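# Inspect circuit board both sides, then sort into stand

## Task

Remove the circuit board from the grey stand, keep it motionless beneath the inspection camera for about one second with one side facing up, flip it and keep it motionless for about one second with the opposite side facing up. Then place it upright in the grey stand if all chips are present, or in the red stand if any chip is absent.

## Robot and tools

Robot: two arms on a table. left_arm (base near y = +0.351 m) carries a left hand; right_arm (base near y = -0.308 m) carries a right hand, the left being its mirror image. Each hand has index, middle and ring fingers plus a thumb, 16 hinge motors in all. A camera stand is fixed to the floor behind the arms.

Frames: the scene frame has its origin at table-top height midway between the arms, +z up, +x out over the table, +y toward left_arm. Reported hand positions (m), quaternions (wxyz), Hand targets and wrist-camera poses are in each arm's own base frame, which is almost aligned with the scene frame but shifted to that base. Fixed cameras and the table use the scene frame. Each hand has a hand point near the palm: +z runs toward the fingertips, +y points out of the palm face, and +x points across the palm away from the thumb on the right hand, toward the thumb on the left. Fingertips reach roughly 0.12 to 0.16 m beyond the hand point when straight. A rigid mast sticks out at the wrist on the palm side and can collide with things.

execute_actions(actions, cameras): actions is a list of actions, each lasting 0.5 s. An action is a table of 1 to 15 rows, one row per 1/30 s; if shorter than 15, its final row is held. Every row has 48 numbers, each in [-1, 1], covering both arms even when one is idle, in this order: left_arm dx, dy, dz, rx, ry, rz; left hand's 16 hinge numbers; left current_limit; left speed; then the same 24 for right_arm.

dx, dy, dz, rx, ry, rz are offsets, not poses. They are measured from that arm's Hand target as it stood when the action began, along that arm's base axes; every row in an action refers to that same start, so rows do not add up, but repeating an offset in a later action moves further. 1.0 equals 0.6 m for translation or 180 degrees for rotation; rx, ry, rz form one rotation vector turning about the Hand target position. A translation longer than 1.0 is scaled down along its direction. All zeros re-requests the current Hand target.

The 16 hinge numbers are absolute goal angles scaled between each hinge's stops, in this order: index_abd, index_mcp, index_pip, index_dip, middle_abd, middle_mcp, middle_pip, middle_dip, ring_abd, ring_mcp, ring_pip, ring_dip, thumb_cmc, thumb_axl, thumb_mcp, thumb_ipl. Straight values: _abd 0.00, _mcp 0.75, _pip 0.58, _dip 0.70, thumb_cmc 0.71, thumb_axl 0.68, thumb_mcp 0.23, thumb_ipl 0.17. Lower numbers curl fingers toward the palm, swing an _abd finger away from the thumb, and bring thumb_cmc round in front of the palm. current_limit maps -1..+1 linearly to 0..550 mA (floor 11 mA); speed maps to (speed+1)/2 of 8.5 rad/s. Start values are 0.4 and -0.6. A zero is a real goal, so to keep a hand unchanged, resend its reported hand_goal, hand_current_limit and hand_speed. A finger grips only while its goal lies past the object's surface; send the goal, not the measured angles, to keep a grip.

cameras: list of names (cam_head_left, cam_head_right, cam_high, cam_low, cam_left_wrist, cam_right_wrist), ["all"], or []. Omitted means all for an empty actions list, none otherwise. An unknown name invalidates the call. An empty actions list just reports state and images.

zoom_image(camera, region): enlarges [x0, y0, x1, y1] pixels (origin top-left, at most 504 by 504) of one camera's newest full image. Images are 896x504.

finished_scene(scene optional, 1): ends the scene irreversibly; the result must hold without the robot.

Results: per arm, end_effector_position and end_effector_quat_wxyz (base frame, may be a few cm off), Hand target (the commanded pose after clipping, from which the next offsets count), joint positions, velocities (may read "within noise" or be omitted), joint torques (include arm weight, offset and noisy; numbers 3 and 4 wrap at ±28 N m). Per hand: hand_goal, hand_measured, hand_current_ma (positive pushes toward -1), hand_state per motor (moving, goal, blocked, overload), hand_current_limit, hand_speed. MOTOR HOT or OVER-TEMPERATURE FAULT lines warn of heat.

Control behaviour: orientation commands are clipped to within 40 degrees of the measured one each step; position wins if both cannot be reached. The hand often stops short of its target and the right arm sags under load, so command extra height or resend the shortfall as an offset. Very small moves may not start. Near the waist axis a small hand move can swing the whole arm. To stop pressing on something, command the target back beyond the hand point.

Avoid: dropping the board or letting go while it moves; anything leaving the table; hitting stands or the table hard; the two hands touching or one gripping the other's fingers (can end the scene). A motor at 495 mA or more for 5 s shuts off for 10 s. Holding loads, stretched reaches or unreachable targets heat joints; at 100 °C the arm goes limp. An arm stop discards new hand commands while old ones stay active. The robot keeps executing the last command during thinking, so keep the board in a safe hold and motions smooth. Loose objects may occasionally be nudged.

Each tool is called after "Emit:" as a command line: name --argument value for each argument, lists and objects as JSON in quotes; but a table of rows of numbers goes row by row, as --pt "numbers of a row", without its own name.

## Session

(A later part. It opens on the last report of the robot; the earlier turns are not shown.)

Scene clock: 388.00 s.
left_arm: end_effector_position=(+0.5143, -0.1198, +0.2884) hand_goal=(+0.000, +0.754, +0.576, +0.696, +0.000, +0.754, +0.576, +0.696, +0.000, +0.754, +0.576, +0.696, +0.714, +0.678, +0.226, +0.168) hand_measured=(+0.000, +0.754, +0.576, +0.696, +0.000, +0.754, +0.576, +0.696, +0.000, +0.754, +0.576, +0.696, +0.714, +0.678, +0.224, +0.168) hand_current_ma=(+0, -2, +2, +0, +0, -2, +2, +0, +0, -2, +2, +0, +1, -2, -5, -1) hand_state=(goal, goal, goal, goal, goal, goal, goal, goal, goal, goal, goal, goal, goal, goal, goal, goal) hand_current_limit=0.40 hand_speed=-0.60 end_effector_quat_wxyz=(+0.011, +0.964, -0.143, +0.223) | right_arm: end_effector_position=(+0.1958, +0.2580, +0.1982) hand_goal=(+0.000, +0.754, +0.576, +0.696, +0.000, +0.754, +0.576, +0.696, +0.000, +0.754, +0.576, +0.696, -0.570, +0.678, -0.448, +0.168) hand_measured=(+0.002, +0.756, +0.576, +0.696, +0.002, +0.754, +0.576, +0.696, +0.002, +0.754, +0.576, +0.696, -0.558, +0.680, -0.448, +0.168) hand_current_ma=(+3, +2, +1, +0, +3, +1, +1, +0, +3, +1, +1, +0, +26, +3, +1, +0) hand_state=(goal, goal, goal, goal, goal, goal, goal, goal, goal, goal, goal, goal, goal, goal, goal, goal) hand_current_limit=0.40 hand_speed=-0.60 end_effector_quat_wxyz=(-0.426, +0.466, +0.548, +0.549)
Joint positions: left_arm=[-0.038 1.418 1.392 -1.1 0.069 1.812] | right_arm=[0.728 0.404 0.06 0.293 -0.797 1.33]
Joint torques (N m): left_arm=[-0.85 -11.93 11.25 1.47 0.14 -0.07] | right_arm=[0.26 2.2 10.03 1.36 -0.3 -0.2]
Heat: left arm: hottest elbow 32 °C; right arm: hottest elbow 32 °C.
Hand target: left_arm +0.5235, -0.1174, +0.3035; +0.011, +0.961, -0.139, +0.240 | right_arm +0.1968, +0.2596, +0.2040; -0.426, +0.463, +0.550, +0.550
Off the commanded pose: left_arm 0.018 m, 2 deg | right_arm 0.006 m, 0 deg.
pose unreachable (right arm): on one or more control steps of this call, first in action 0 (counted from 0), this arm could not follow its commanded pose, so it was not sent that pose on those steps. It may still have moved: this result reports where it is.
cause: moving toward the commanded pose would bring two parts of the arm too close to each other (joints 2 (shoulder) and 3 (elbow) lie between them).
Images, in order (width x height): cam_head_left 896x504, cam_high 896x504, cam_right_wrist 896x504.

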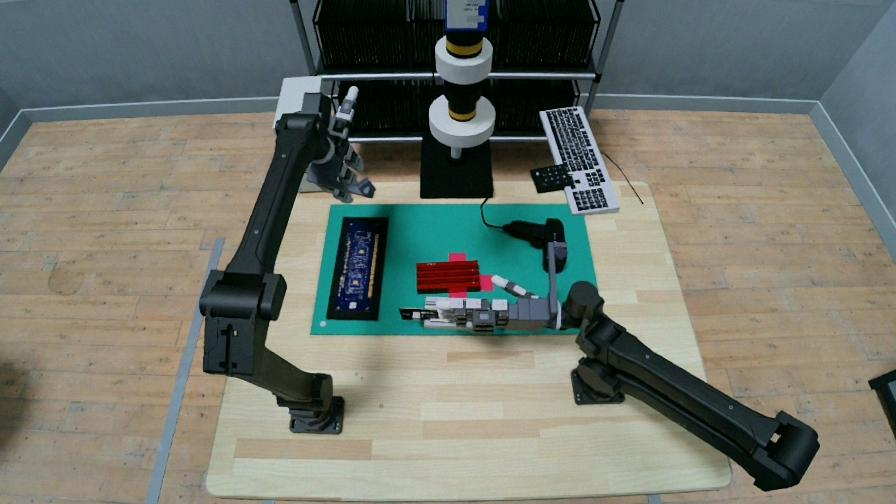

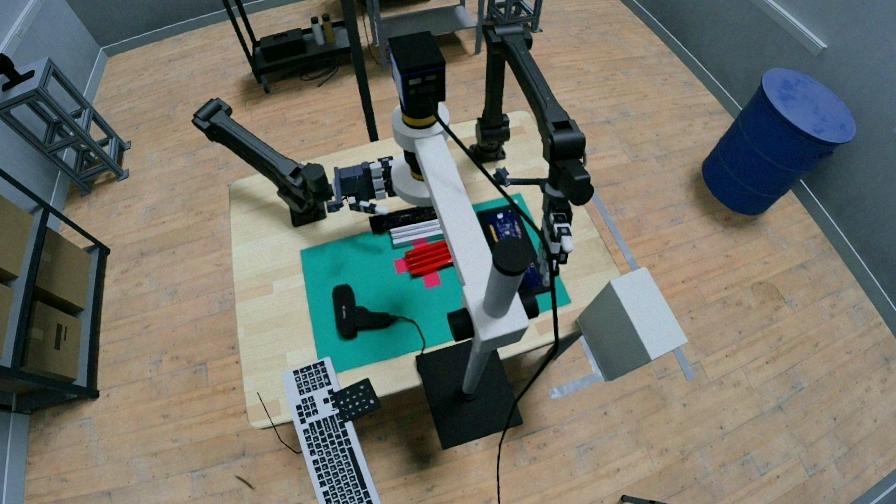

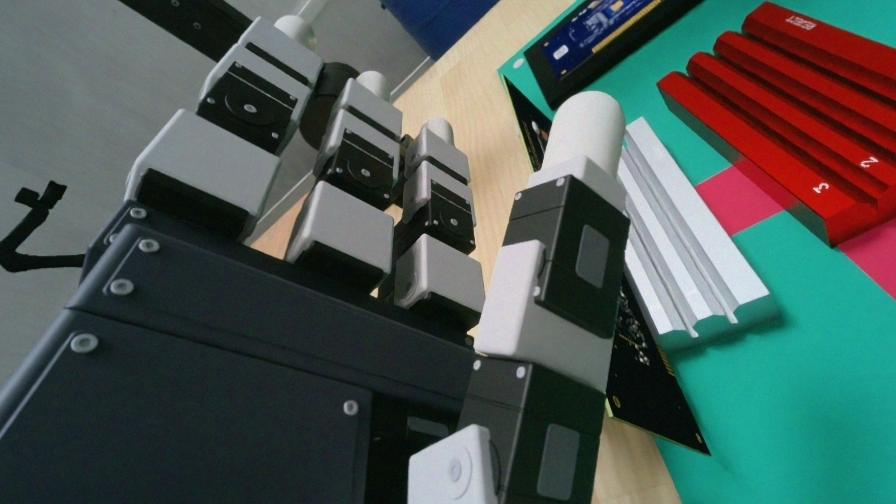

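Emit:
execute_actions --actions '[[[0,0,0,0,0,0,0,0.754,0.576,0.696,0,0.754,0.576,0.696,0,0.754,0.576,0.696,0.714,0.678,0.226,0.168,0.4,-0.6,0,-0.06,0.02,0,0,0,0,0.754,0.576,0.696,0,0.754,0.576,0.696,0,0.754,0.576,0.696,-0.571,0.678,-0.449,0.168,0.4,-0.6],[0,0,0,0,0,0,0,0.754,0.576,0.696,0,0.754,0.576,0.696,0,0.754,0.576,0.696,0.714,0.678,0.226,0.168,0.4,-0.6,0.02,-0.12,0.04,0,0,-0.03,0,0.754,0.576,0.696,0,0.754,0.576,0.696,0,0.754,0.576,0.696,-0.571,0.678,-0.449,0.168,0.4,-0.6]],[[0,0,0,0,0,0,0,0.754,0.576,0.696,0,0.754,0.576,0.696,0,0.754,0.576,0.696,0.714,0.678,0.226,0.168,0.4,-0.6,0.064,-0.12,0.02,0,0,-0.12,0,0.754,0.576,0.696,0,0.754,0.576,0.696,0,0.754,0.576,0.696,-0.571,0.678,-0.449,0.168,0.4,-0.6]],[[-0.0885,-0.0402,-0.0212,-0.0907,0.1062,0.0588,0,0.754,0.576,0.696,0,0.754,0.576,0.696,0,0.754,0.576,0.696,0.714,0.678,0.226,0.168,0.4,-0.6,0.064,-0.12,0.01,0,0,-0.12,0,0.754,0.576,0.696,0,0.754,0.576,0.696,0,0.754,0.576,0.696,-0.571,0.678,-0.449,0.168,0.4,-0.6]],[[-0.0885,-0.0402,-0.0212,-0.0907,0.1062,0.0588,0,0.754,0.576,0.696,0,0.754,0.576,0.696,0,0.754,0.576,0.696,0.714,0.678,0.226,0.168,0.4,-0.6,0.064,-0.12,0,0,0,-0.12,0,0.754,0.576,0.696,0,0.754,0.576,0.696,0,0.754,0.576,0.696,-0.571,0.678,-0.449,0.168,0.4,-0.6]],[[-0.0885,-0.0402,-0.0212,-0.0907,0.1062,0.0588,0,0.754,0.576,0.696,0,0.754,0.576,0.696,0,0.754,0.576,0.696,-0.571,0.678,-0.449,0.168,0.4,-0.6,0.03,-0.03,0,0,0,-0.11,0,0.754,0.576,0.696,0,0.754,0.576,0.696,0,0.754,0.576,0.696,-0.571,0.678,-0.449,0.168,0.4,-0.6]]]' --cameras '["cam_head_left","cam_high","cam_low"]'

Scene clock: 450.17 s.
left_arm: end_effector_position=(+0.3685, -0.1886, +0.2643) hand_goal=(+0.000, +0.754, +0.576, +0.696, +0.000, +0.754, +0.576, +0.696, +0.000, +0.754, +0.576, +0.696, -0.570, +0.678, -0.448, +0.168) hand_measured=(+0.000, +0.758, +0.576, +0.696, +0.000, +0.760, +0.576, +0.696, +0.000, +0.760, +0.576, +0.696, -0.560, +0.678, -0.450, +0.168) hand_current_ma=(+1, +14, +2, +0, +1, +16, +2, +0, +1, +20, +2, +0, +28, +1, -3, -1) hand_state=(goal, goal, goal, goal, goal, goal, goal, goal, goal, goal, goal, goal, goal, goal, goal, goal) hand_current_limit=0.40 hand_speed=-0.60 end_effector_quat_wxyz=(+0.384, +0.869, +0.236, -0.202) | right_arm: end_effector_position=(+0.3282, -0.0498, +0.2075) hand_goal=(+0.000, +0.754, +0.576, +0.696, +0.000, +0.754, +0.576, +0.696, +0.000, +0.754, +0.576, +0.696, -0.570, +0.678, -0.448, +0.168) hand_measured=(+0.002, +0.756, +0.576, +0.696, +0.002, +0.756, +0.576, +0.696, +0.002, +0.756, +0.576, +0.696, -0.558, +0.680, -0.450, +0.168) hand_current_ma=(+3, +3, +1, +0, +3, +3, +1, +0, +3, +3, +1, +0, +26, +4, -2, +0) hand_state=(goal, goal, goal, goal, goal, goal, goal, goal, goal, goal, goal, goal, goal, goal, goal, goal) hand_current_limit=0.40 hand_speed=-0.60 end_effector_quat_wxyz=(+0.091, +0.745, +0.078, +0.656)
Joint positions: left_arm=[-0.033 1.288 1.009 -1.519 0.876 1.114] | right_arm=[0.271 0.58 0.163 0.289 0.302 1.368]
Joint torques (N m): left_arm=[-1.73 -8.41 6.5 0.31 1.36 -0.05] | right_arm=[1.14 1.32 13.09 2.89 0.11 -0.08]
Heat: left arm: hottest elbow 32 °C; right arm: hottest elbow 33 °C.
Hand target: left_arm +0.3642, -0.1898, +0.2653; +0.387, +0.867, +0.238, -0.202 | right_arm +0.3420, -0.0464, +0.2460; +0.087, +0.716, +0.061, +0.690
Off the commanded pose: left_arm 0.005 m, 1 deg | right_arm 0.041 m, 5 deg.
Images, in order (width x height): cam_head_left 896x504, cam_high 896x504, cam_low 896x504.

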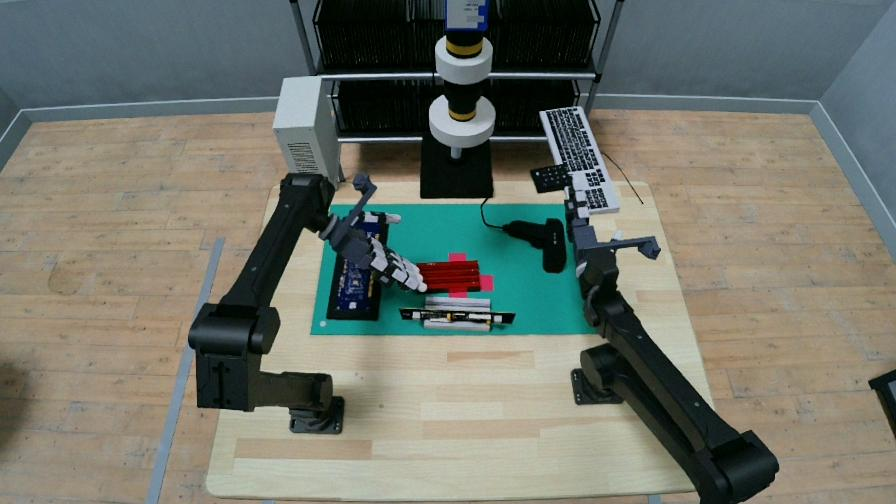

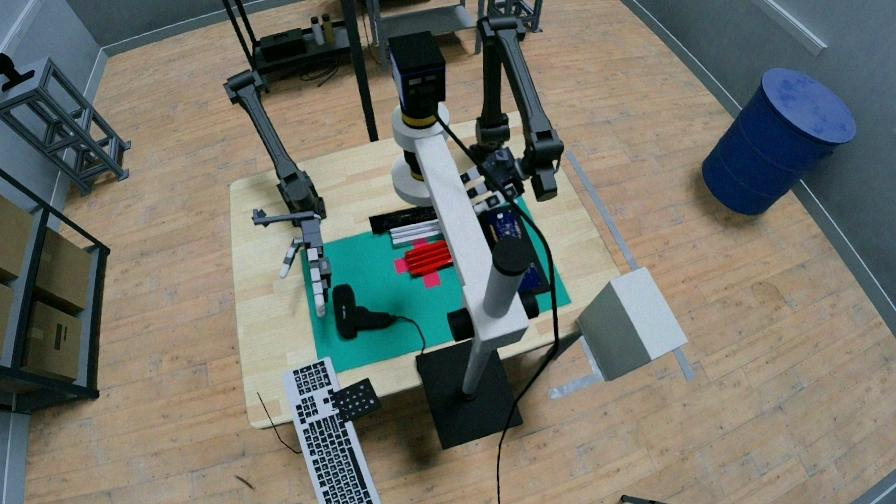

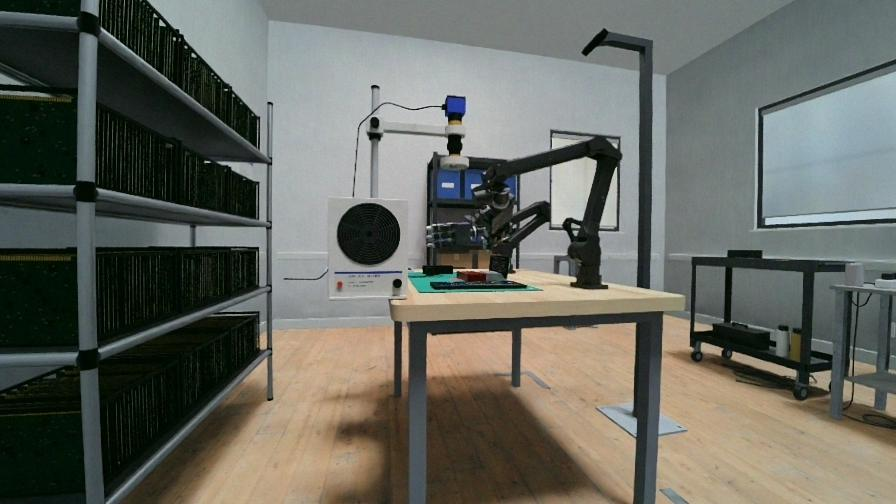

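Emit:
execute_actions --actions '[[[-0.0885,-0.0402,-0.0212,-0.0907,0.1062,0.0588,0,0.754,0.576,0.696,0,0.754,0.576,0.696,0,0.754,0.576,0.696,-0.571,0.678,-0.449,0.168,0.4,-0.6,0,0,0,0,0,0,0,0.754,0.576,0.696,0,0.754,0.576,0.696,0,0.754,0.576,0.696,-0.571,0.678,-0.449,0.168,0.4,-0.6]],[[-0.0885,-0.0402,-0.0212,-0.0907,0.1062,0.0588,0,0.754,0.576,0.696,0,0.754,0.576,0.696,0,0.754,0.576,0.696,-0.571,0.678,-0.449,0.168,0.4,-0.6,0,0,0,0,0,0,0,0.754,0.576,0.696,0,0.754,0.576,0.696,0,0.754,0.576,0.696,-0.571,0.678,-0.449,0.168,0.4,-0.6]],[[0,0,0,0,0,0,0,0.754,0.576,0.696,0,0.754,0.576,0.696,0,0.754,0.576,0.696,-0.571,0.678,-0.449,0.168,0.4,-0.6,0,0,0,0,0,0,0,0.754,0.576,0.696,0,0.754,0.576,0.696,0,0.754,0.576,0.696,-0.571,0.678,-0.449,0.168,0.4,-0.6]]]' --cameras '["cam_head_left","cam_low","cam_left_wrist"]'

Emit:
zoom_image --camera "cam_head_left" --region '[340, 240, 550, 360]'

Scene clock: 461.00 s.
left_arm: end_effector_position=(+0.2616, -0.2355, +0.2383) hand_goal=(+0.000, +0.754, +0.576, +0.696, +0.000, +0.754, +0.576, +0.696, +0.000, +0.754, +0.576, +0.696, -0.570, +0.678, -0.448, +0.168) hand_measured=(+0.004, +0.756, +0.576, +0.696, +0.004, +0.758, +0.576, +0.696, +0.004, +0.758, +0.576, +0.696, -0.560, +0.680, -0.450, +0.168) hand_current_ma=(+7, +8, +2, +0, +7, +9, +2, +0, +7, +11, +2, +0, +28, +6, -4, -1) hand_state=(goal, goal, goal, goal, goal, goal, goal, goal, goal, goal, goal, goal, goal, goal, goal, goal) hand_current_limit=0.40 hand_speed=-0.60 end_effector_quat_wxyz=(+0.501, +0.596, +0.381, -0.500) | right_arm: end_effector_position=(+0.3301, -0.0506, +0.2089) hand_goal=(+0.000, +0.754, +0.576, +0.696, +0.000, +0.754, +0.576, +0.696, +0.000, +0.754, +0.576, +0.696, -0.570, +0.678, -0.448, +0.168) hand_measured=(+0.002, +0.756, +0.576, +0.696, +0.002, +0.756, +0.576, +0.696, +0.002, +0.756, +0.576, +0.696, -0.558, +0.680, -0.450, +0.168) hand_current_ma=(+3, +3, +1, +0, +3, +3, +1, +0, +3, +3, +1, +0, +26, +4, -2, +0) hand_state=(goal, goal, goal, goal, goal, goal, goal, goal, goal, goal, goal, goal, goal, goal, goal, goal) hand_current_limit=0.40 hand_speed=-0.60 end_effector_quat_wxyz=(+0.093, +0.742, +0.074, +0.660)
Joint positions: left_arm=[-0.216 1.143 0.602 -1.538 1.571 0.726] | right_arm=[0.271 0.601 0.164 0.319 0.311 1.368]
Joint torques (N m): left_arm=[-2.2 -3.96 6.17 -0.5 1.49 0.08] | right_arm=[0.67 1.55 12.89 2.88 0.11 -0.12]
Heat: left arm: hottest waist 30 °C; right arm: hottest elbow 35 °C.
Hand target: left_arm +0.2580, -0.2380, +0.2399; +0.542, +0.557, +0.435, -0.455 | right_arm +0.3420, -0.0464, +0.2460; +0.087, +0.716, +0.061, +0.690
Off the commanded pose: left_arm 0.005 m, 10 deg | right_arm 0.039 m, 5 deg.
joint sent to its limit (left arm) — joint 5 (wrist yaw), upper limit. The joint targets are off in position and orientation.
Images, in order (width x height): cam_head_left 896x504, cam_low 896x504, cam_left_wrist 896x504.

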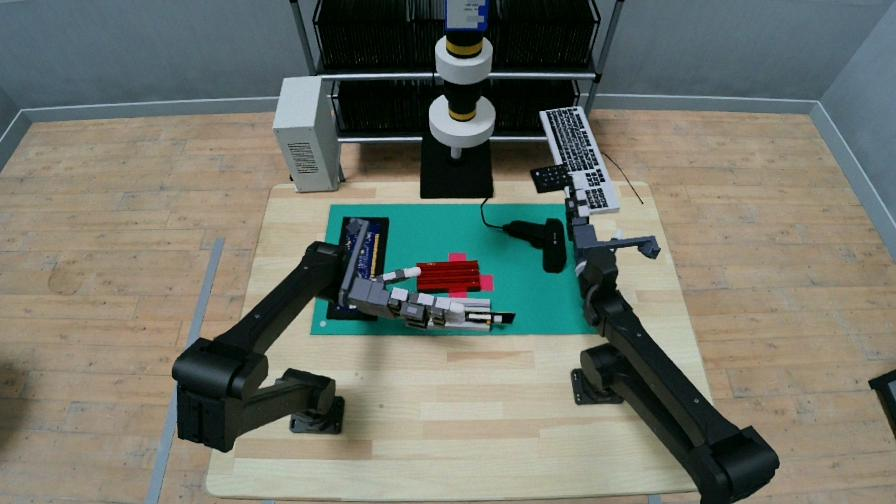

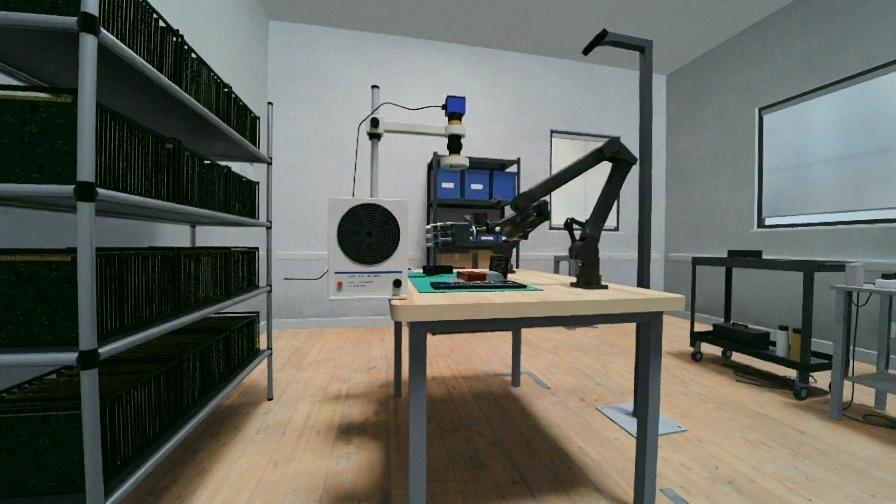

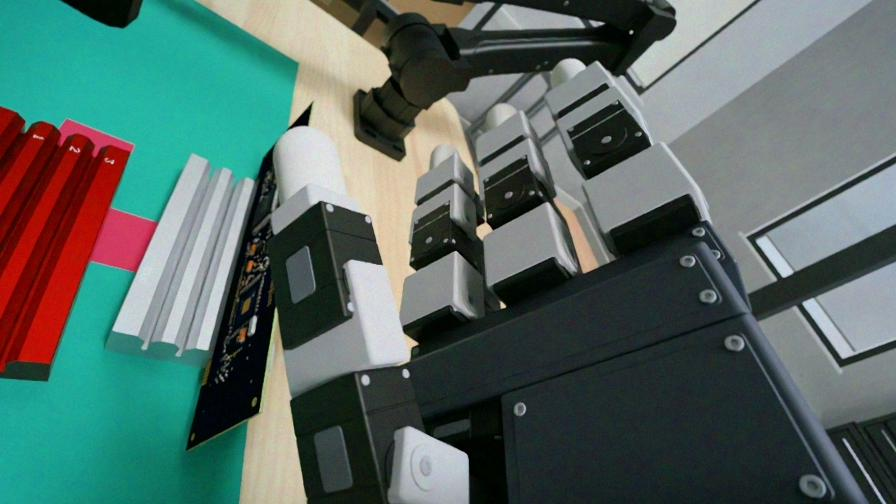

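Scaled by 2.400 from the camera's 896x504 image, which has a finer 1280x720 frame.

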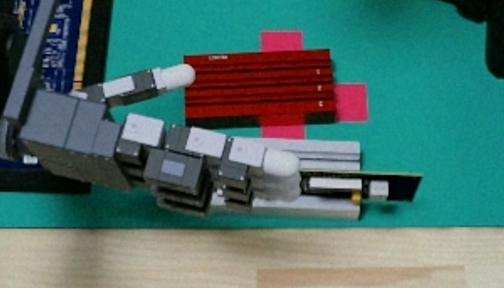

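Emit:
execute_actions --actions '[[[0,0,0,0.08,0,-0.05,0,0.754,0.576,0.696,0,0.754,0.576,0.696,0,0.754,0.576,0.696,-0.571,0.678,-0.449,0.168,0.4,-0.6,0,0,0,0,0,0,0,0.754,0.576,0.696,0,0.754,0.576,0.696,0,0.754,0.576,0.696,-0.571,0.678,-0.449,0.168,0.4,-0.6]],[[0,0,0,-0.025,0,0.045,0,0.754,0.576,0.696,0,0.754,0.576,0.696,0,0.754,0.576,0.696,-0.571,0.678,-0.449,0.168,0.4,-0.6,0,0,0,0,0,0,0,0.754,0.576,0.696,0,0.754,0.576,0.696,0,0.754,0.576,0.696,-0.571,0.678,-0.449,0.168,0.4,-0.6]],[[0,0,0,0,0,0,0,0.754,0.576,0.696,0,0.754,0.576,0.696,0,0.754,0.576,0.696,-0.571,0.678,-0.449,0.168,0.4,-0.6,0,0,0,0,0,0,0,0.754,0.576,0.696,0,0.754,0.576,0.696,0,0.754,0.576,0.696,-0.571,0.678,-0.449,0.168,0.4,-0.6]]]'

Scene clock: 488.17 s.
left_arm: end_effector_position=(+0.2655, -0.2319, +0.2417) hand_goal=(+0.000, +0.754, +0.576, +0.696, +0.000, +0.754, +0.576, +0.696, +0.000, +0.754, +0.576, +0.696, -0.570, +0.678, -0.448, +0.168) hand_measured=(+0.004, +0.754, +0.576, +0.696, +0.004, +0.756, +0.576, +0.696, +0.004, +0.756, +0.576, +0.696, -0.560, +0.680, -0.450, +0.168) hand_current_ma=(+7, +2, +2, +0, +7, +3, +2, +0, +7, +5, +2, +0, +28, +7, -4, -1) hand_state=(goal, goal, goal, goal, goal, goal, goal, goal, goal, goal, goal, goal, goal, goal, goal, goal) hand_current_limit=0.40 hand_speed=-0.60 end_effector_quat_wxyz=(+0.454, +0.626, +0.445, -0.452) | right_arm: end_effector_position=(+0.3301, -0.0506, +0.2089) hand_goal=(+0.000, +0.754, +0.576, +0.696, +0.000, +0.754, +0.576, +0.696, +0.000, +0.754, +0.576, +0.696, -0.570, +0.678, -0.448, +0.168) hand_measured=(+0.002, +0.756, +0.576, +0.696, +0.002, +0.756, +0.576, +0.696, +0.002, +0.756, +0.576, +0.696, -0.558, +0.680, -0.450, +0.168) hand_current_ma=(+3, +3, +1, +0, +3, +3, +1, +0, +3, +3, +1, +0, +26, +4, -2, +0) hand_state=(goal, goal, goal, goal, goal, goal, goal, goal, goal, goal, goal, goal, goal, goal, goal, goal) hand_current_limit=0.40 hand_speed=-0.60 end_effector_quat_wxyz=(+0.093, +0.742, +0.074, +0.660)
Joint positions: left_arm=[-0.237 0.838 0.552 -0.904 1.376 -0.218] | right_arm=[0.271 0.601 0.164 0.319 0.311 1.368]
Joint torques (N m): left_arm=[-2.37 -2.2 7.35 1.52 0.97 -0.02] | right_arm=[1.26 1.73 12.98 2.8 0.1 -0.13]
Heat: left arm: hottest waist 29 °C; right arm: hottest elbow 35 °C.
Hand target: left_arm +0.2580, -0.2380, +0.2399; +0.485, +0.603, +0.471, -0.423 | right_arm +0.3420, -0.0464, +0.2460; +0.087, +0.716, +0.061, +0.690
Off the commanded pose: left_arm 0.010 m, 6 deg | right_arm 0.039 m, 5 deg.

Emit:
execute_actions --actions '[[[0.013,0,-0.04,-0.027,-0.002,0.003,0,0.754,0.576,0.696,0,0.754,0.576,0.696,0,0.754,0.576,0.696,-0.571,0.678,-0.449,0.168,0.4,-0.6,0,0,0,0,0,0,0,0.754,0.576,0.696,0,0.754,0.576,0.696,0,0.754,0.576,0.696,-0.571,0.678,-0.449,0.168,0.4,-0.6],[0.0257,0,-0.08,-0.055,-0.0036,0.0055,0,0.754,0.576,0.696,0,0.754,0.576,0.696,0,0.754,0.576,0.696,-0.571,0.678,-0.449,0.168,0.4,-0.6,0,0,0,0,0,0,0,0.754,0.576,0.696,0,0.754,0.576,0.696,0,0.754,0.576,0.696,-0.571,0.678,-0.449,0.168,0.4,-0.6]],[[0,0,-0.07,0,0,0,0,0.754,0.576,0.696,0,0.754,0.576,0.696,0,0.754,0.576,0.696,-0.571,0.678,-0.449,0.168,0.4,-0.6,0,0,0,0,0,0,0,0.754,0.576,0.696,0,0.754,0.576,0.696,0,0.754,0.576,0.696,-0.571,0.678,-0.449,0.168,0.4,-0.6]],[[0,0,0,0,0,0,0,0.754,0.576,0.696,0,0.754,0.576,0.696,0,0.754,0.576,0.696,-0.571,0.678,-0.449,0.168,0.4,-0.6,0,0,0,0,0,0,0,0.754,0.576,0.696,0,0.754,0.576,0.696,0,0.754,0.576,0.696,-0.571,0.678,-0.449,0.168,0.4,-0.6]]]' --cameras '["cam_head_left","cam_low","cam_left_wrist","cam_high"]'

Emit:
zoom_image --camera "cam_head_left" --region '[340, 240, 550, 360]'

Emit:
zoom_image --camera "cam_low" --region '[400, 190, 560, 310]'

Scene clock: 508.73 s.
left_arm: end_effector_position=(+0.2727, -0.2412, +0.1482) hand_goal=(+0.000, +0.754, +0.576, +0.696, +0.000, +0.754, +0.576, +0.696, +0.000, +0.754, +0.576, +0.696, -0.570, +0.678, -0.448, +0.168) hand_measured=(+0.004, +0.754, +0.576, +0.696, +0.004, +0.756, +0.576, +0.696, +0.004, +0.756, +0.576, +0.696, -0.560, +0.680, -0.450, +0.168) hand_current_ma=(+7, +2, +2, +0, +7, +3, +2, +0, +7, +5, +2, +0, +28, +7, -4, -1) hand_state=(goal, goal, goal, goal, goal, goal, goal, goal, goal, goal, goal, goal, goal, goal, goal, goal) hand_current_limit=0.40 hand_speed=-0.60 end_effector_quat_wxyz=(+0.483, +0.605, +0.405, -0.486) | right_arm: end_effector_position=(+0.3301, -0.0506, +0.2089) hand_goal=(+0.000, +0.754, +0.576, +0.696, +0.000, +0.754, +0.576, +0.696, +0.000, +0.754, +0.576, +0.696, -0.570, +0.678, -0.448, +0.168) hand_measured=(+0.002, +0.756, +0.576, +0.696, +0.002, +0.756, +0.576, +0.696, +0.002, +0.756, +0.576, +0.696, -0.558, +0.680, -0.450, +0.168) hand_current_ma=(+3, +3, +1, +0, +3, +3, +1, +0, +3, +3, +1, +0, +26, +4, -2, +0) hand_state=(goal, goal, goal, goal, goal, goal, goal, goal, goal, goal, goal, goal, goal, goal, goal, goal) hand_current_limit=0.40 hand_speed=-0.60 end_effector_quat_wxyz=(+0.093, +0.742, +0.074, +0.660)
Joint positions: left_arm=[-0.239 1.133 0.326 -0.185 1.499 -0.388] | right_arm=[0.271 0.601 0.164 0.319 0.311 1.368]
Joint torques (N m): left_arm=[-0.32 -4.07 5.31 1.73 0.89 0.01] | right_arm=[1.32 1.38 12.94 2.86 0.15 -0.15]
Heat: left arm: hottest waist 29 °C; right arm: hottest elbow 35 °C.
Hand target: left_arm +0.2734, -0.2380, +0.1499; +0.542, +0.557, +0.435, -0.455 | right_arm +0.3420, -0.0464, +0.2460; +0.087, +0.716, +0.061, +0.690
Off the commanded pose: left_arm 0.004 m, 10 deg | right_arm 0.039 m, 5 deg.
Images, in order (width x height): cam_head_left 896x504, cam_high 896x504, cam_low 896x504, cam_left_wrist 896x504.

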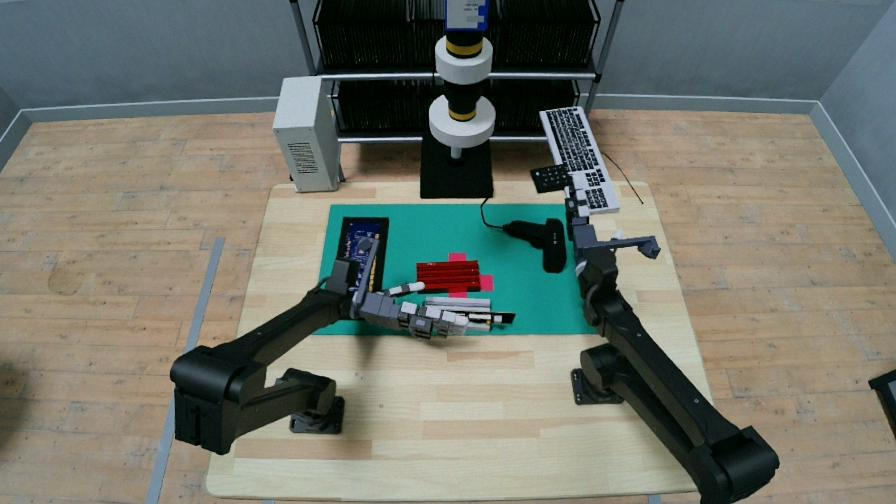

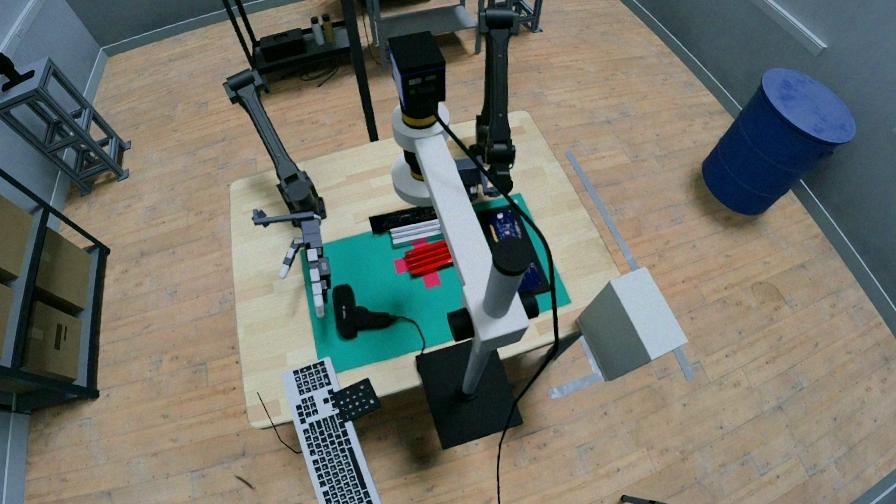

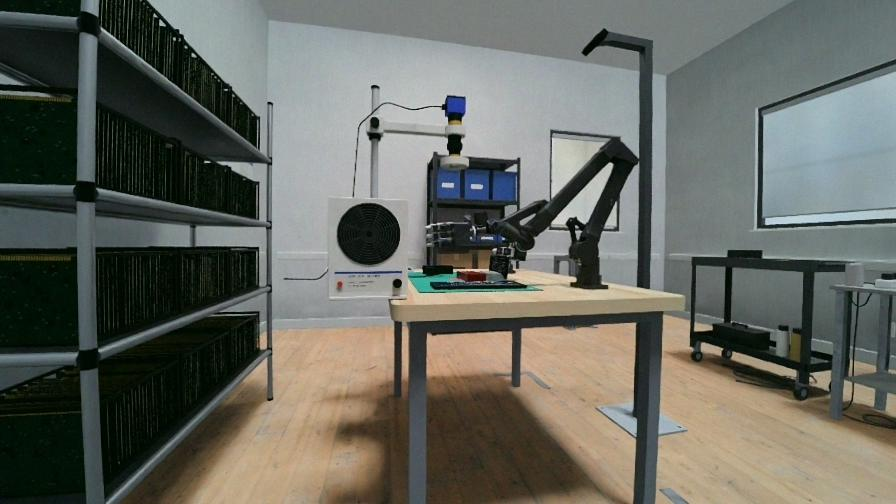

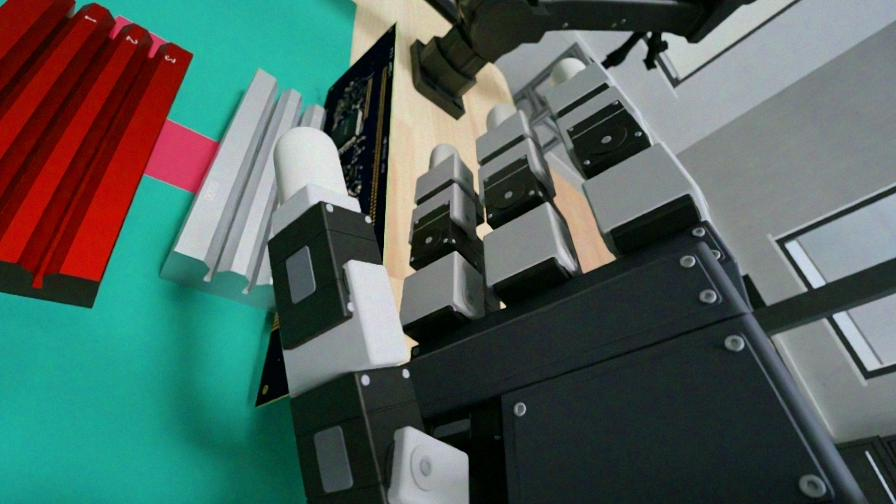

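Scaled by 2.400 from the camera's 896x504 image, which has a finer 1280x720 frame.

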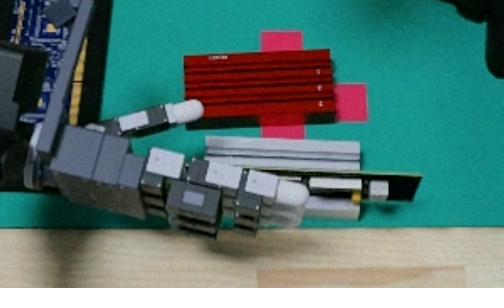

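Scaled by 3.150 from the camera's 896x504 image, which has a finer 1280x720 frame.

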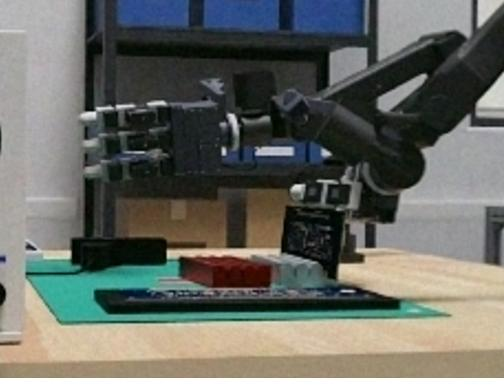

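Emit:
execute_actions --actions '[[[0,0,0,0,0,0,0,0.754,0.576,0.696,0,0.754,0.576,0.696,0,0.754,0.576,0.696,-0.571,0.678,-0.449,0.168,0.4,-0.6,0,0,0,0,0,0,0,0.754,0.576,0.696,0,0.754,0.576,0.696,0,0.754,0.576,0.696,-0.571,0.678,-0.449,0.168,0.4,-0.6]],[[0,0,0,0,0,0,0,0.754,0.576,0.696,0,0.754,0.576,0.696,0,0.754,0.576,0.696,-0.571,0.678,-0.449,0.168,0.4,-0.6,0,0,0,0,0,0,0,0.754,0.576,0.696,0,0.754,0.576,0.696,0,0.754,0.576,0.696,-0.571,0.678,-0.449,0.168,0.4,-0.6]]]'

Scene clock: 517.53 s.
left_arm: end_effector_position=(+0.2784, -0.2351, +0.1478) hand_goal=(+0.000, +0.754, +0.576, +0.696, +0.000, +0.754, +0.576, +0.696, +0.000, +0.754, +0.576, +0.696, -0.570, +0.678, -0.448, +0.168) hand_measured=(+0.004, +0.754, +0.576, +0.696, +0.004, +0.756, +0.576, +0.696, +0.004, +0.756, +0.576, +0.696, -0.560, +0.680, -0.450, +0.168) hand_current_ma=(+7, +2, +2, +0, +7, +3, +2, +0, +7, +5, +2, +0, +28, +7, -4, -1) hand_state=(goal, goal, goal, goal, goal, goal, goal, goal, goal, goal, goal, goal, goal, goal, goal, goal) hand_current_limit=0.40 hand_speed=-0.60 end_effector_quat_wxyz=(+0.494, +0.596, +0.430, -0.465) | right_arm: end_effector_position=(+0.3301, -0.0506, +0.2089) hand_goal=(+0.000, +0.754, +0.576, +0.696, +0.000, +0.754, +0.576, +0.696, +0.000, +0.754, +0.576, +0.696, -0.570, +0.678, -0.448, +0.168) hand_measured=(+0.002, +0.756, +0.576, +0.696, +0.002, +0.756, +0.576, +0.696, +0.002, +0.756, +0.576, +0.696, -0.558, +0.680, -0.450, +0.168) hand_current_ma=(+3, +3, +1, +0, +3, +3, +1, +0, +3, +3, +1, +0, +26, +4, -2, +0) hand_state=(goal, goal, goal, goal, goal, goal, goal, goal, goal, goal, goal, goal, goal, goal, goal, goal) hand_current_limit=0.40 hand_speed=-0.60 end_effector_quat_wxyz=(+0.093, +0.742, +0.074, +0.660)
Joint positions: left_arm=[-0.239 1.091 0.246 0.203 1.436 -0.742] | right_arm=[0.271 0.601 0.164 0.319 0.311 1.368]
Joint torques (N m): left_arm=[-2.32 -3.55 5.37 2.14 0.59 -0.01] | right_arm=[1.26 1.44 13 2.91 0.07 -0.16]
Heat: left arm: hottest waist 29 °C; right arm: hottest elbow 36 °C.
Hand target: left_arm +0.2734, -0.2380, +0.1499; +0.542, +0.557, +0.435, -0.455 | right_arm +0.3420, -0.0464, +0.2460; +0.087, +0.716, +0.061, +0.690
Off the commanded pose: left_arm 0.006 m, 7 deg | right_arm 0.039 m, 5 deg.

Emit:
execute_actions --actions '[[[0,0,0,0,0,0,0,0.754,0.576,0.696,0,0.754,0.576,0.696,0,0.754,0.576,0.696,-0.571,0.678,-0.449,0.168,0.4,-0.6,0,0,0,0,0,0,0,0.754,0.576,0.696,0,0.754,0.576,0.696,0,0.754,0.576,0.696,-0.571,0.678,-0.449,0.168,0.4,-0.6]],[[0,0,0,0,0,0,0,0.754,0.576,0.696,0,0.754,0.576,0.696,0,0.754,0.576,0.696,-0.571,0.678,-0.449,0.168,0.4,-0.6,0,0,0,0,0,0,0,0.754,0.576,0.696,0,0.754,0.576,0.696,0,0.754,0.576,0.696,-0.571,0.678,-0.449,0.168,0.4,-0.6]],[[0,0,0,0,0,0,0,0.754,0.576,0.696,0,0.754,0.576,0.696,0,0.754,0.576,0.696,-0.571,0.678,-0.449,0.168,0.4,-0.6,0,0,0,0,0,0,0,0.754,0.576,0.696,0,0.754,0.576,0.696,0,0.754,0.576,0.696,-0.571,0.678,-0.449,0.168,0.4,-0.6]]]' --cameras '["cam_head_left","cam_low","cam_left_wrist"]'

Emit:
zoom_image --camera "cam_head_left" --region '[340, 240, 550, 360]'

Emit:
zoom_image --camera "cam_left_wrist" --region '[100, 0, 604, 504]'

Scene clock: 532.63 s.
left_arm: end_effector_position=(+0.2809, -0.2319, +0.1514) hand_goal=(+0.000, +0.754, +0.576, +0.696, +0.000, +0.754, +0.576, +0.696, +0.000, +0.754, +0.576, +0.696, -0.570, +0.678, -0.448, +0.168) hand_measured=(+0.004, +0.754, +0.576, +0.696, +0.004, +0.756, +0.576, +0.696, +0.004, +0.756, +0.576, +0.696, -0.560, +0.680, -0.450, +0.168) hand_current_ma=(+7, +2, +2, +0, +7, +3, +2, +0, +7, +5, +2, +0, +28, +7, -4, -1) hand_state=(goal, goal, goal, goal, goal, goal, goal, goal, goal, goal, goal, goal, goal, goal, goal, goal) hand_current_limit=0.40 hand_speed=-0.60 end_effector_quat_wxyz=(+0.543, +0.555, +0.445, -0.446) | right_arm: end_effector_position=(+0.3301, -0.0506, +0.2089) hand_goal=(+0.000, +0.754, +0.576, +0.696, +0.000, +0.754, +0.576, +0.696, +0.000, +0.754, +0.576, +0.696, -0.570, +0.678, -0.448, +0.168) hand_measured=(+0.002, +0.756, +0.576, +0.696, +0.002, +0.756, +0.576, +0.696, +0.002, +0.756, +0.576, +0.696, -0.558, +0.680, -0.450, +0.168) hand_current_ma=(+3, +3, +1, +0, +3, +3, +1, +0, +3, +3, +1, +0, +26, +4, -2, +0) hand_state=(goal, goal, goal, goal, goal, goal, goal, goal, goal, goal, goal, goal, goal, goal, goal, goal) hand_current_limit=0.40 hand_speed=-0.60 end_effector_quat_wxyz=(+0.093, +0.742, +0.074, +0.660)
Joint positions: left_arm=[-0.283 1.28 0.116 1.116 1.3 -1.317] | right_arm=[0.271 0.601 0.164 0.319 0.311 1.368]
Joint torques (N m): left_arm=[-2.37 -2.14 3.48 2.5 -0.08 -0.01] | right_arm=[1.2 1.85 12.97 2.91 0.16 -0.09]
Heat: left arm: hottest waist 29 °C; right arm: hottest elbow 36 °C.
Hand target: left_arm +0.2734, -0.2380, +0.1499; +0.542, +0.557, +0.435, -0.455 | right_arm +0.3420, -0.0464, +0.2460; +0.087, +0.716, +0.061, +0.690
Off the commanded pose: left_arm 0.010 m, 2 deg | right_arm 0.039 m, 5 deg.
Images, in order (width x height): cam_head_left 896x504, cam_low 896x504, cam_left_wrist 896x504.

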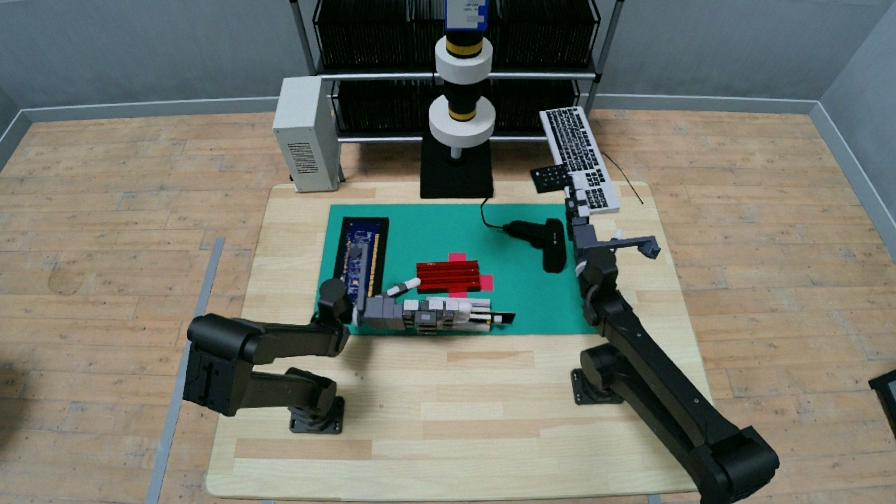

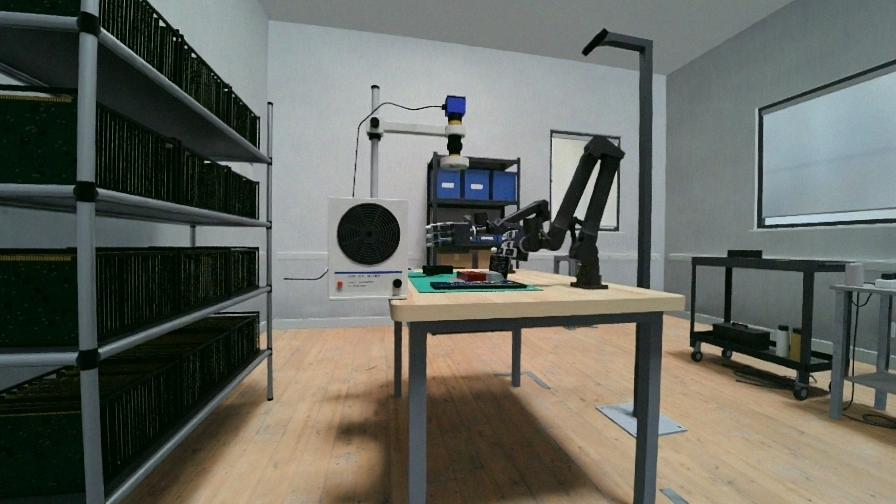

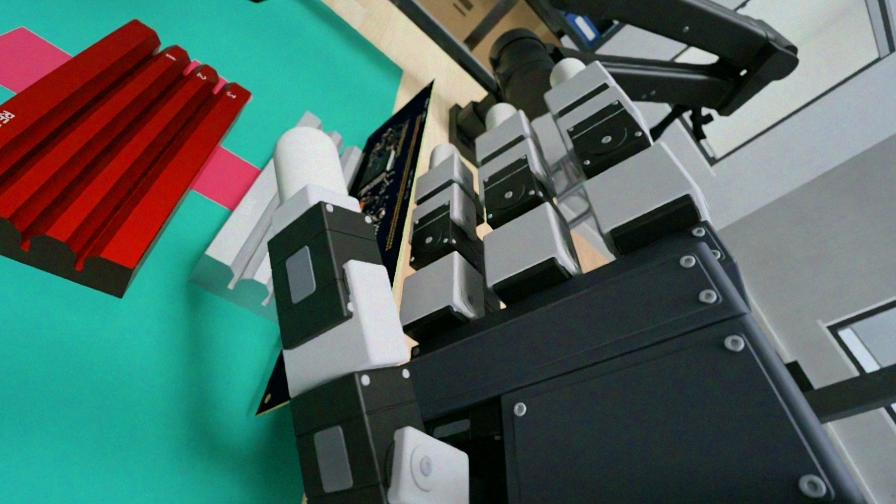

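Scaled by 2.400 from the camera's 896x504 image, which has a finer 1280x720 frame.

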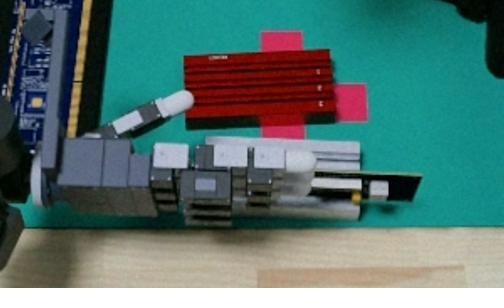

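Scaled by 1.000.

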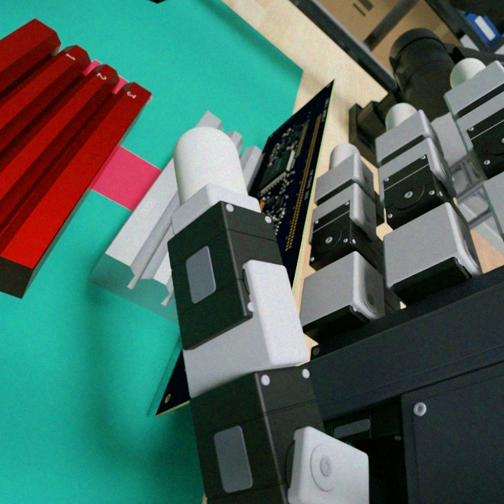

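Emit:
execute_actions --actions '[[[0,0,-0.035,0,0,0,0,0.754,0.576,0.696,0,0.754,0.576,0.696,0,0.754,0.576,0.696,-0.571,0.678,-0.449,0.168,0.4,-0.6,0,0,0,0,0,0,0,0.754,0.576,0.696,0,0.754,0.576,0.696,0,0.754,0.576,0.696,-0.571,0.678,-0.449,0.168,0.4,-0.6]],[[0,0,-0.035,0,0,0,0,0.754,0.576,0.696,0,0.754,0.576,0.696,0,0.754,0.576,0.696,-0.571,0.678,-0.449,0.168,0.4,-0.6,0,0,0,0,0,0,0,0.754,0.576,0.696,0,0.754,0.576,0.696,0,0.754,0.576,0.696,-0.571,0.678,-0.449,0.168,0.4,-0.6]],[[0,0,0,0,0,0,0,0.754,0.576,0.696,0,0.754,0.576,0.696,0,0.754,0.576,0.696,-0.571,0.678,-0.449,0.168,0.4,-0.6,0,0,0,0,0,0,0,0.754,0.576,0.696,0,0.754,0.576,0.696,0,0.754,0.576,0.696,-0.571,0.678,-0.449,0.168,0.4,-0.6]]]' --cameras '["cam_head_left","cam_low","cam_left_wrist"]'

Emit:
zoom_image --camera "cam_head_left" --region '[340, 240, 550, 360]'

Emit:
zoom_image --camera "cam_low" --region '[400, 190, 560, 310]'

Scene clock: 557.13 s.
left_arm: end_effector_position=(+0.2778, -0.2327, +0.1463) hand_goal=(+0.000, +0.754, +0.576, +0.696, +0.000, +0.754, +0.576, +0.696, +0.000, +0.754, +0.576, +0.696, -0.570, +0.678, -0.448, +0.168) hand_measured=(+0.002, +0.750, +0.576, +0.696, +0.004, +0.756, +0.576, +0.696, +0.004, +0.756, +0.576, +0.696, -0.562, +0.680, -0.450, +0.168) hand_current_ma=(+3, -11, -1, -1, +7, +3, +2, +0, +8, +5, +2, +0, +27, +9, -4, -1) hand_state=(goal, goal, goal, goal, goal, goal, goal, goal, goal, goal, goal, goal, goal, goal, goal, goal) hand_current_limit=0.40 hand_speed=-0.60 end_effector_quat_wxyz=(+0.586, +0.584, +0.385, -0.409) | right_arm: end_effector_position=(+0.3301, -0.0506, +0.2089) hand_goal=(+0.000, +0.754, +0.576, +0.696, +0.000, +0.754, +0.576, +0.696, +0.000, +0.754, +0.576, +0.696, -0.570, +0.678, -0.448, +0.168) hand_measured=(+0.002, +0.756, +0.576, +0.696, +0.002, +0.756, +0.576, +0.696, +0.002, +0.756, +0.576, +0.696, -0.558, +0.680, -0.450, +0.168) hand_current_ma=(+3, +3, +1, +0, +3, +3, +1, +0, +3, +3, +1, +0, +26, +4, -2, +0) hand_state=(goal, goal, goal, goal, goal, goal, goal, goal, goal, goal, goal, goal, goal, goal, goal, goal) hand_current_limit=0.40 hand_speed=-0.60 end_effector_quat_wxyz=(+0.093, +0.742, +0.074, +0.660)
Joint positions: left_arm=[-0.283 1.601 0.104 1.581 1.312 -1.273] | right_arm=[0.271 0.601 0.164 0.319 0.311 1.368]
Joint torques (N m): left_arm=[-2.26 0.73 0.31 0.85 -0.49 -0.48] | right_arm=[1.08 0.97 12.97 2.85 0.11 -0.13]
Heat: left arm: hottest waist 29 °C; right arm: hottest elbow 37 °C.
Hand target: left_arm +0.2734, -0.2380, +0.1079; +0.542, +0.557, +0.435, -0.455 | right_arm +0.3420, -0.0464, +0.2460; +0.087, +0.716, +0.061, +0.690
Off the commanded pose: left_arm 0.039 m, 10 deg | right_arm 0.039 m, 5 deg.
joint read past its limit (left arm) — joint 4 (wrist pitch), upper limit.
Images, in order (width x height): cam_head_left 896x504, cam_low 896x504, cam_left_wrist 896x504.

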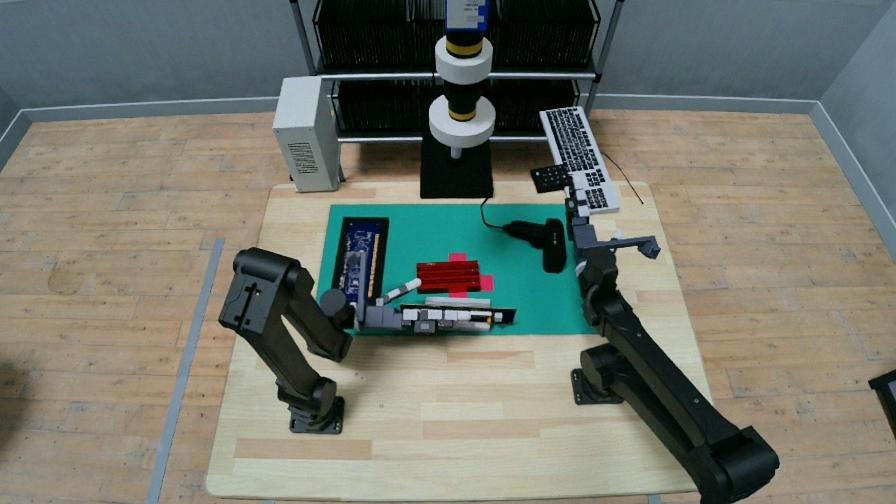

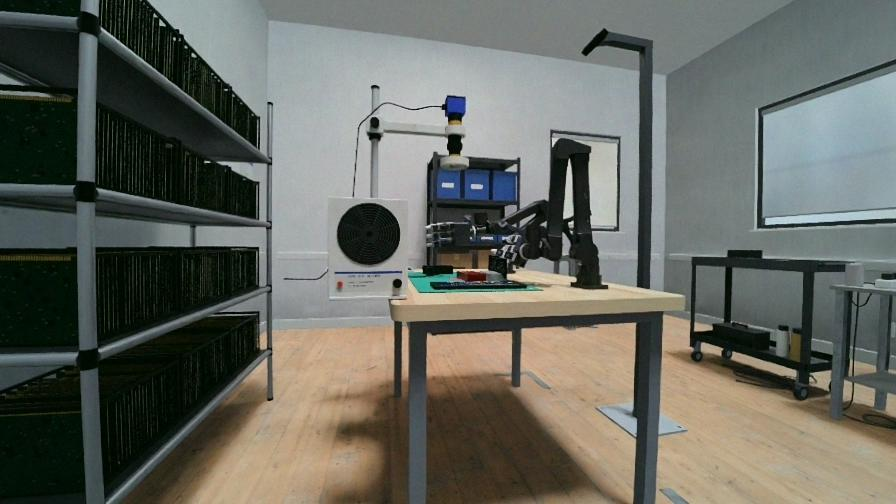

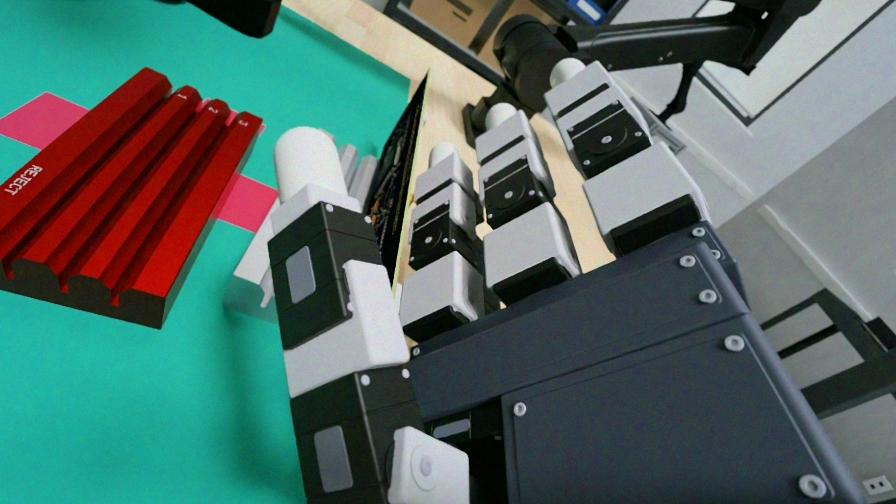

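Scaled by 2.400 from the camera's 896x504 image, which has a finer 1280x720 frame.

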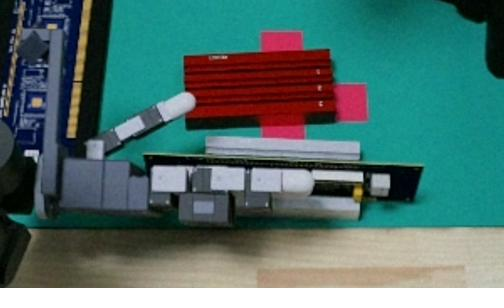

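Scaled by 3.150 from the camera's 896x504 image, which has a finer 1280x720 frame.

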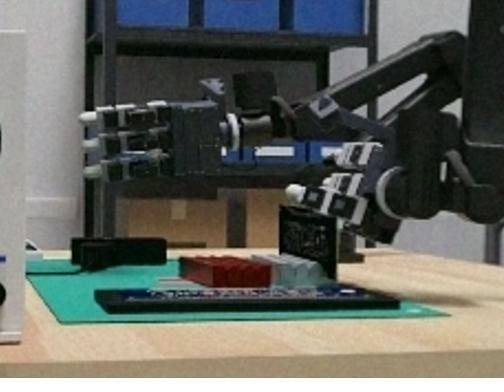

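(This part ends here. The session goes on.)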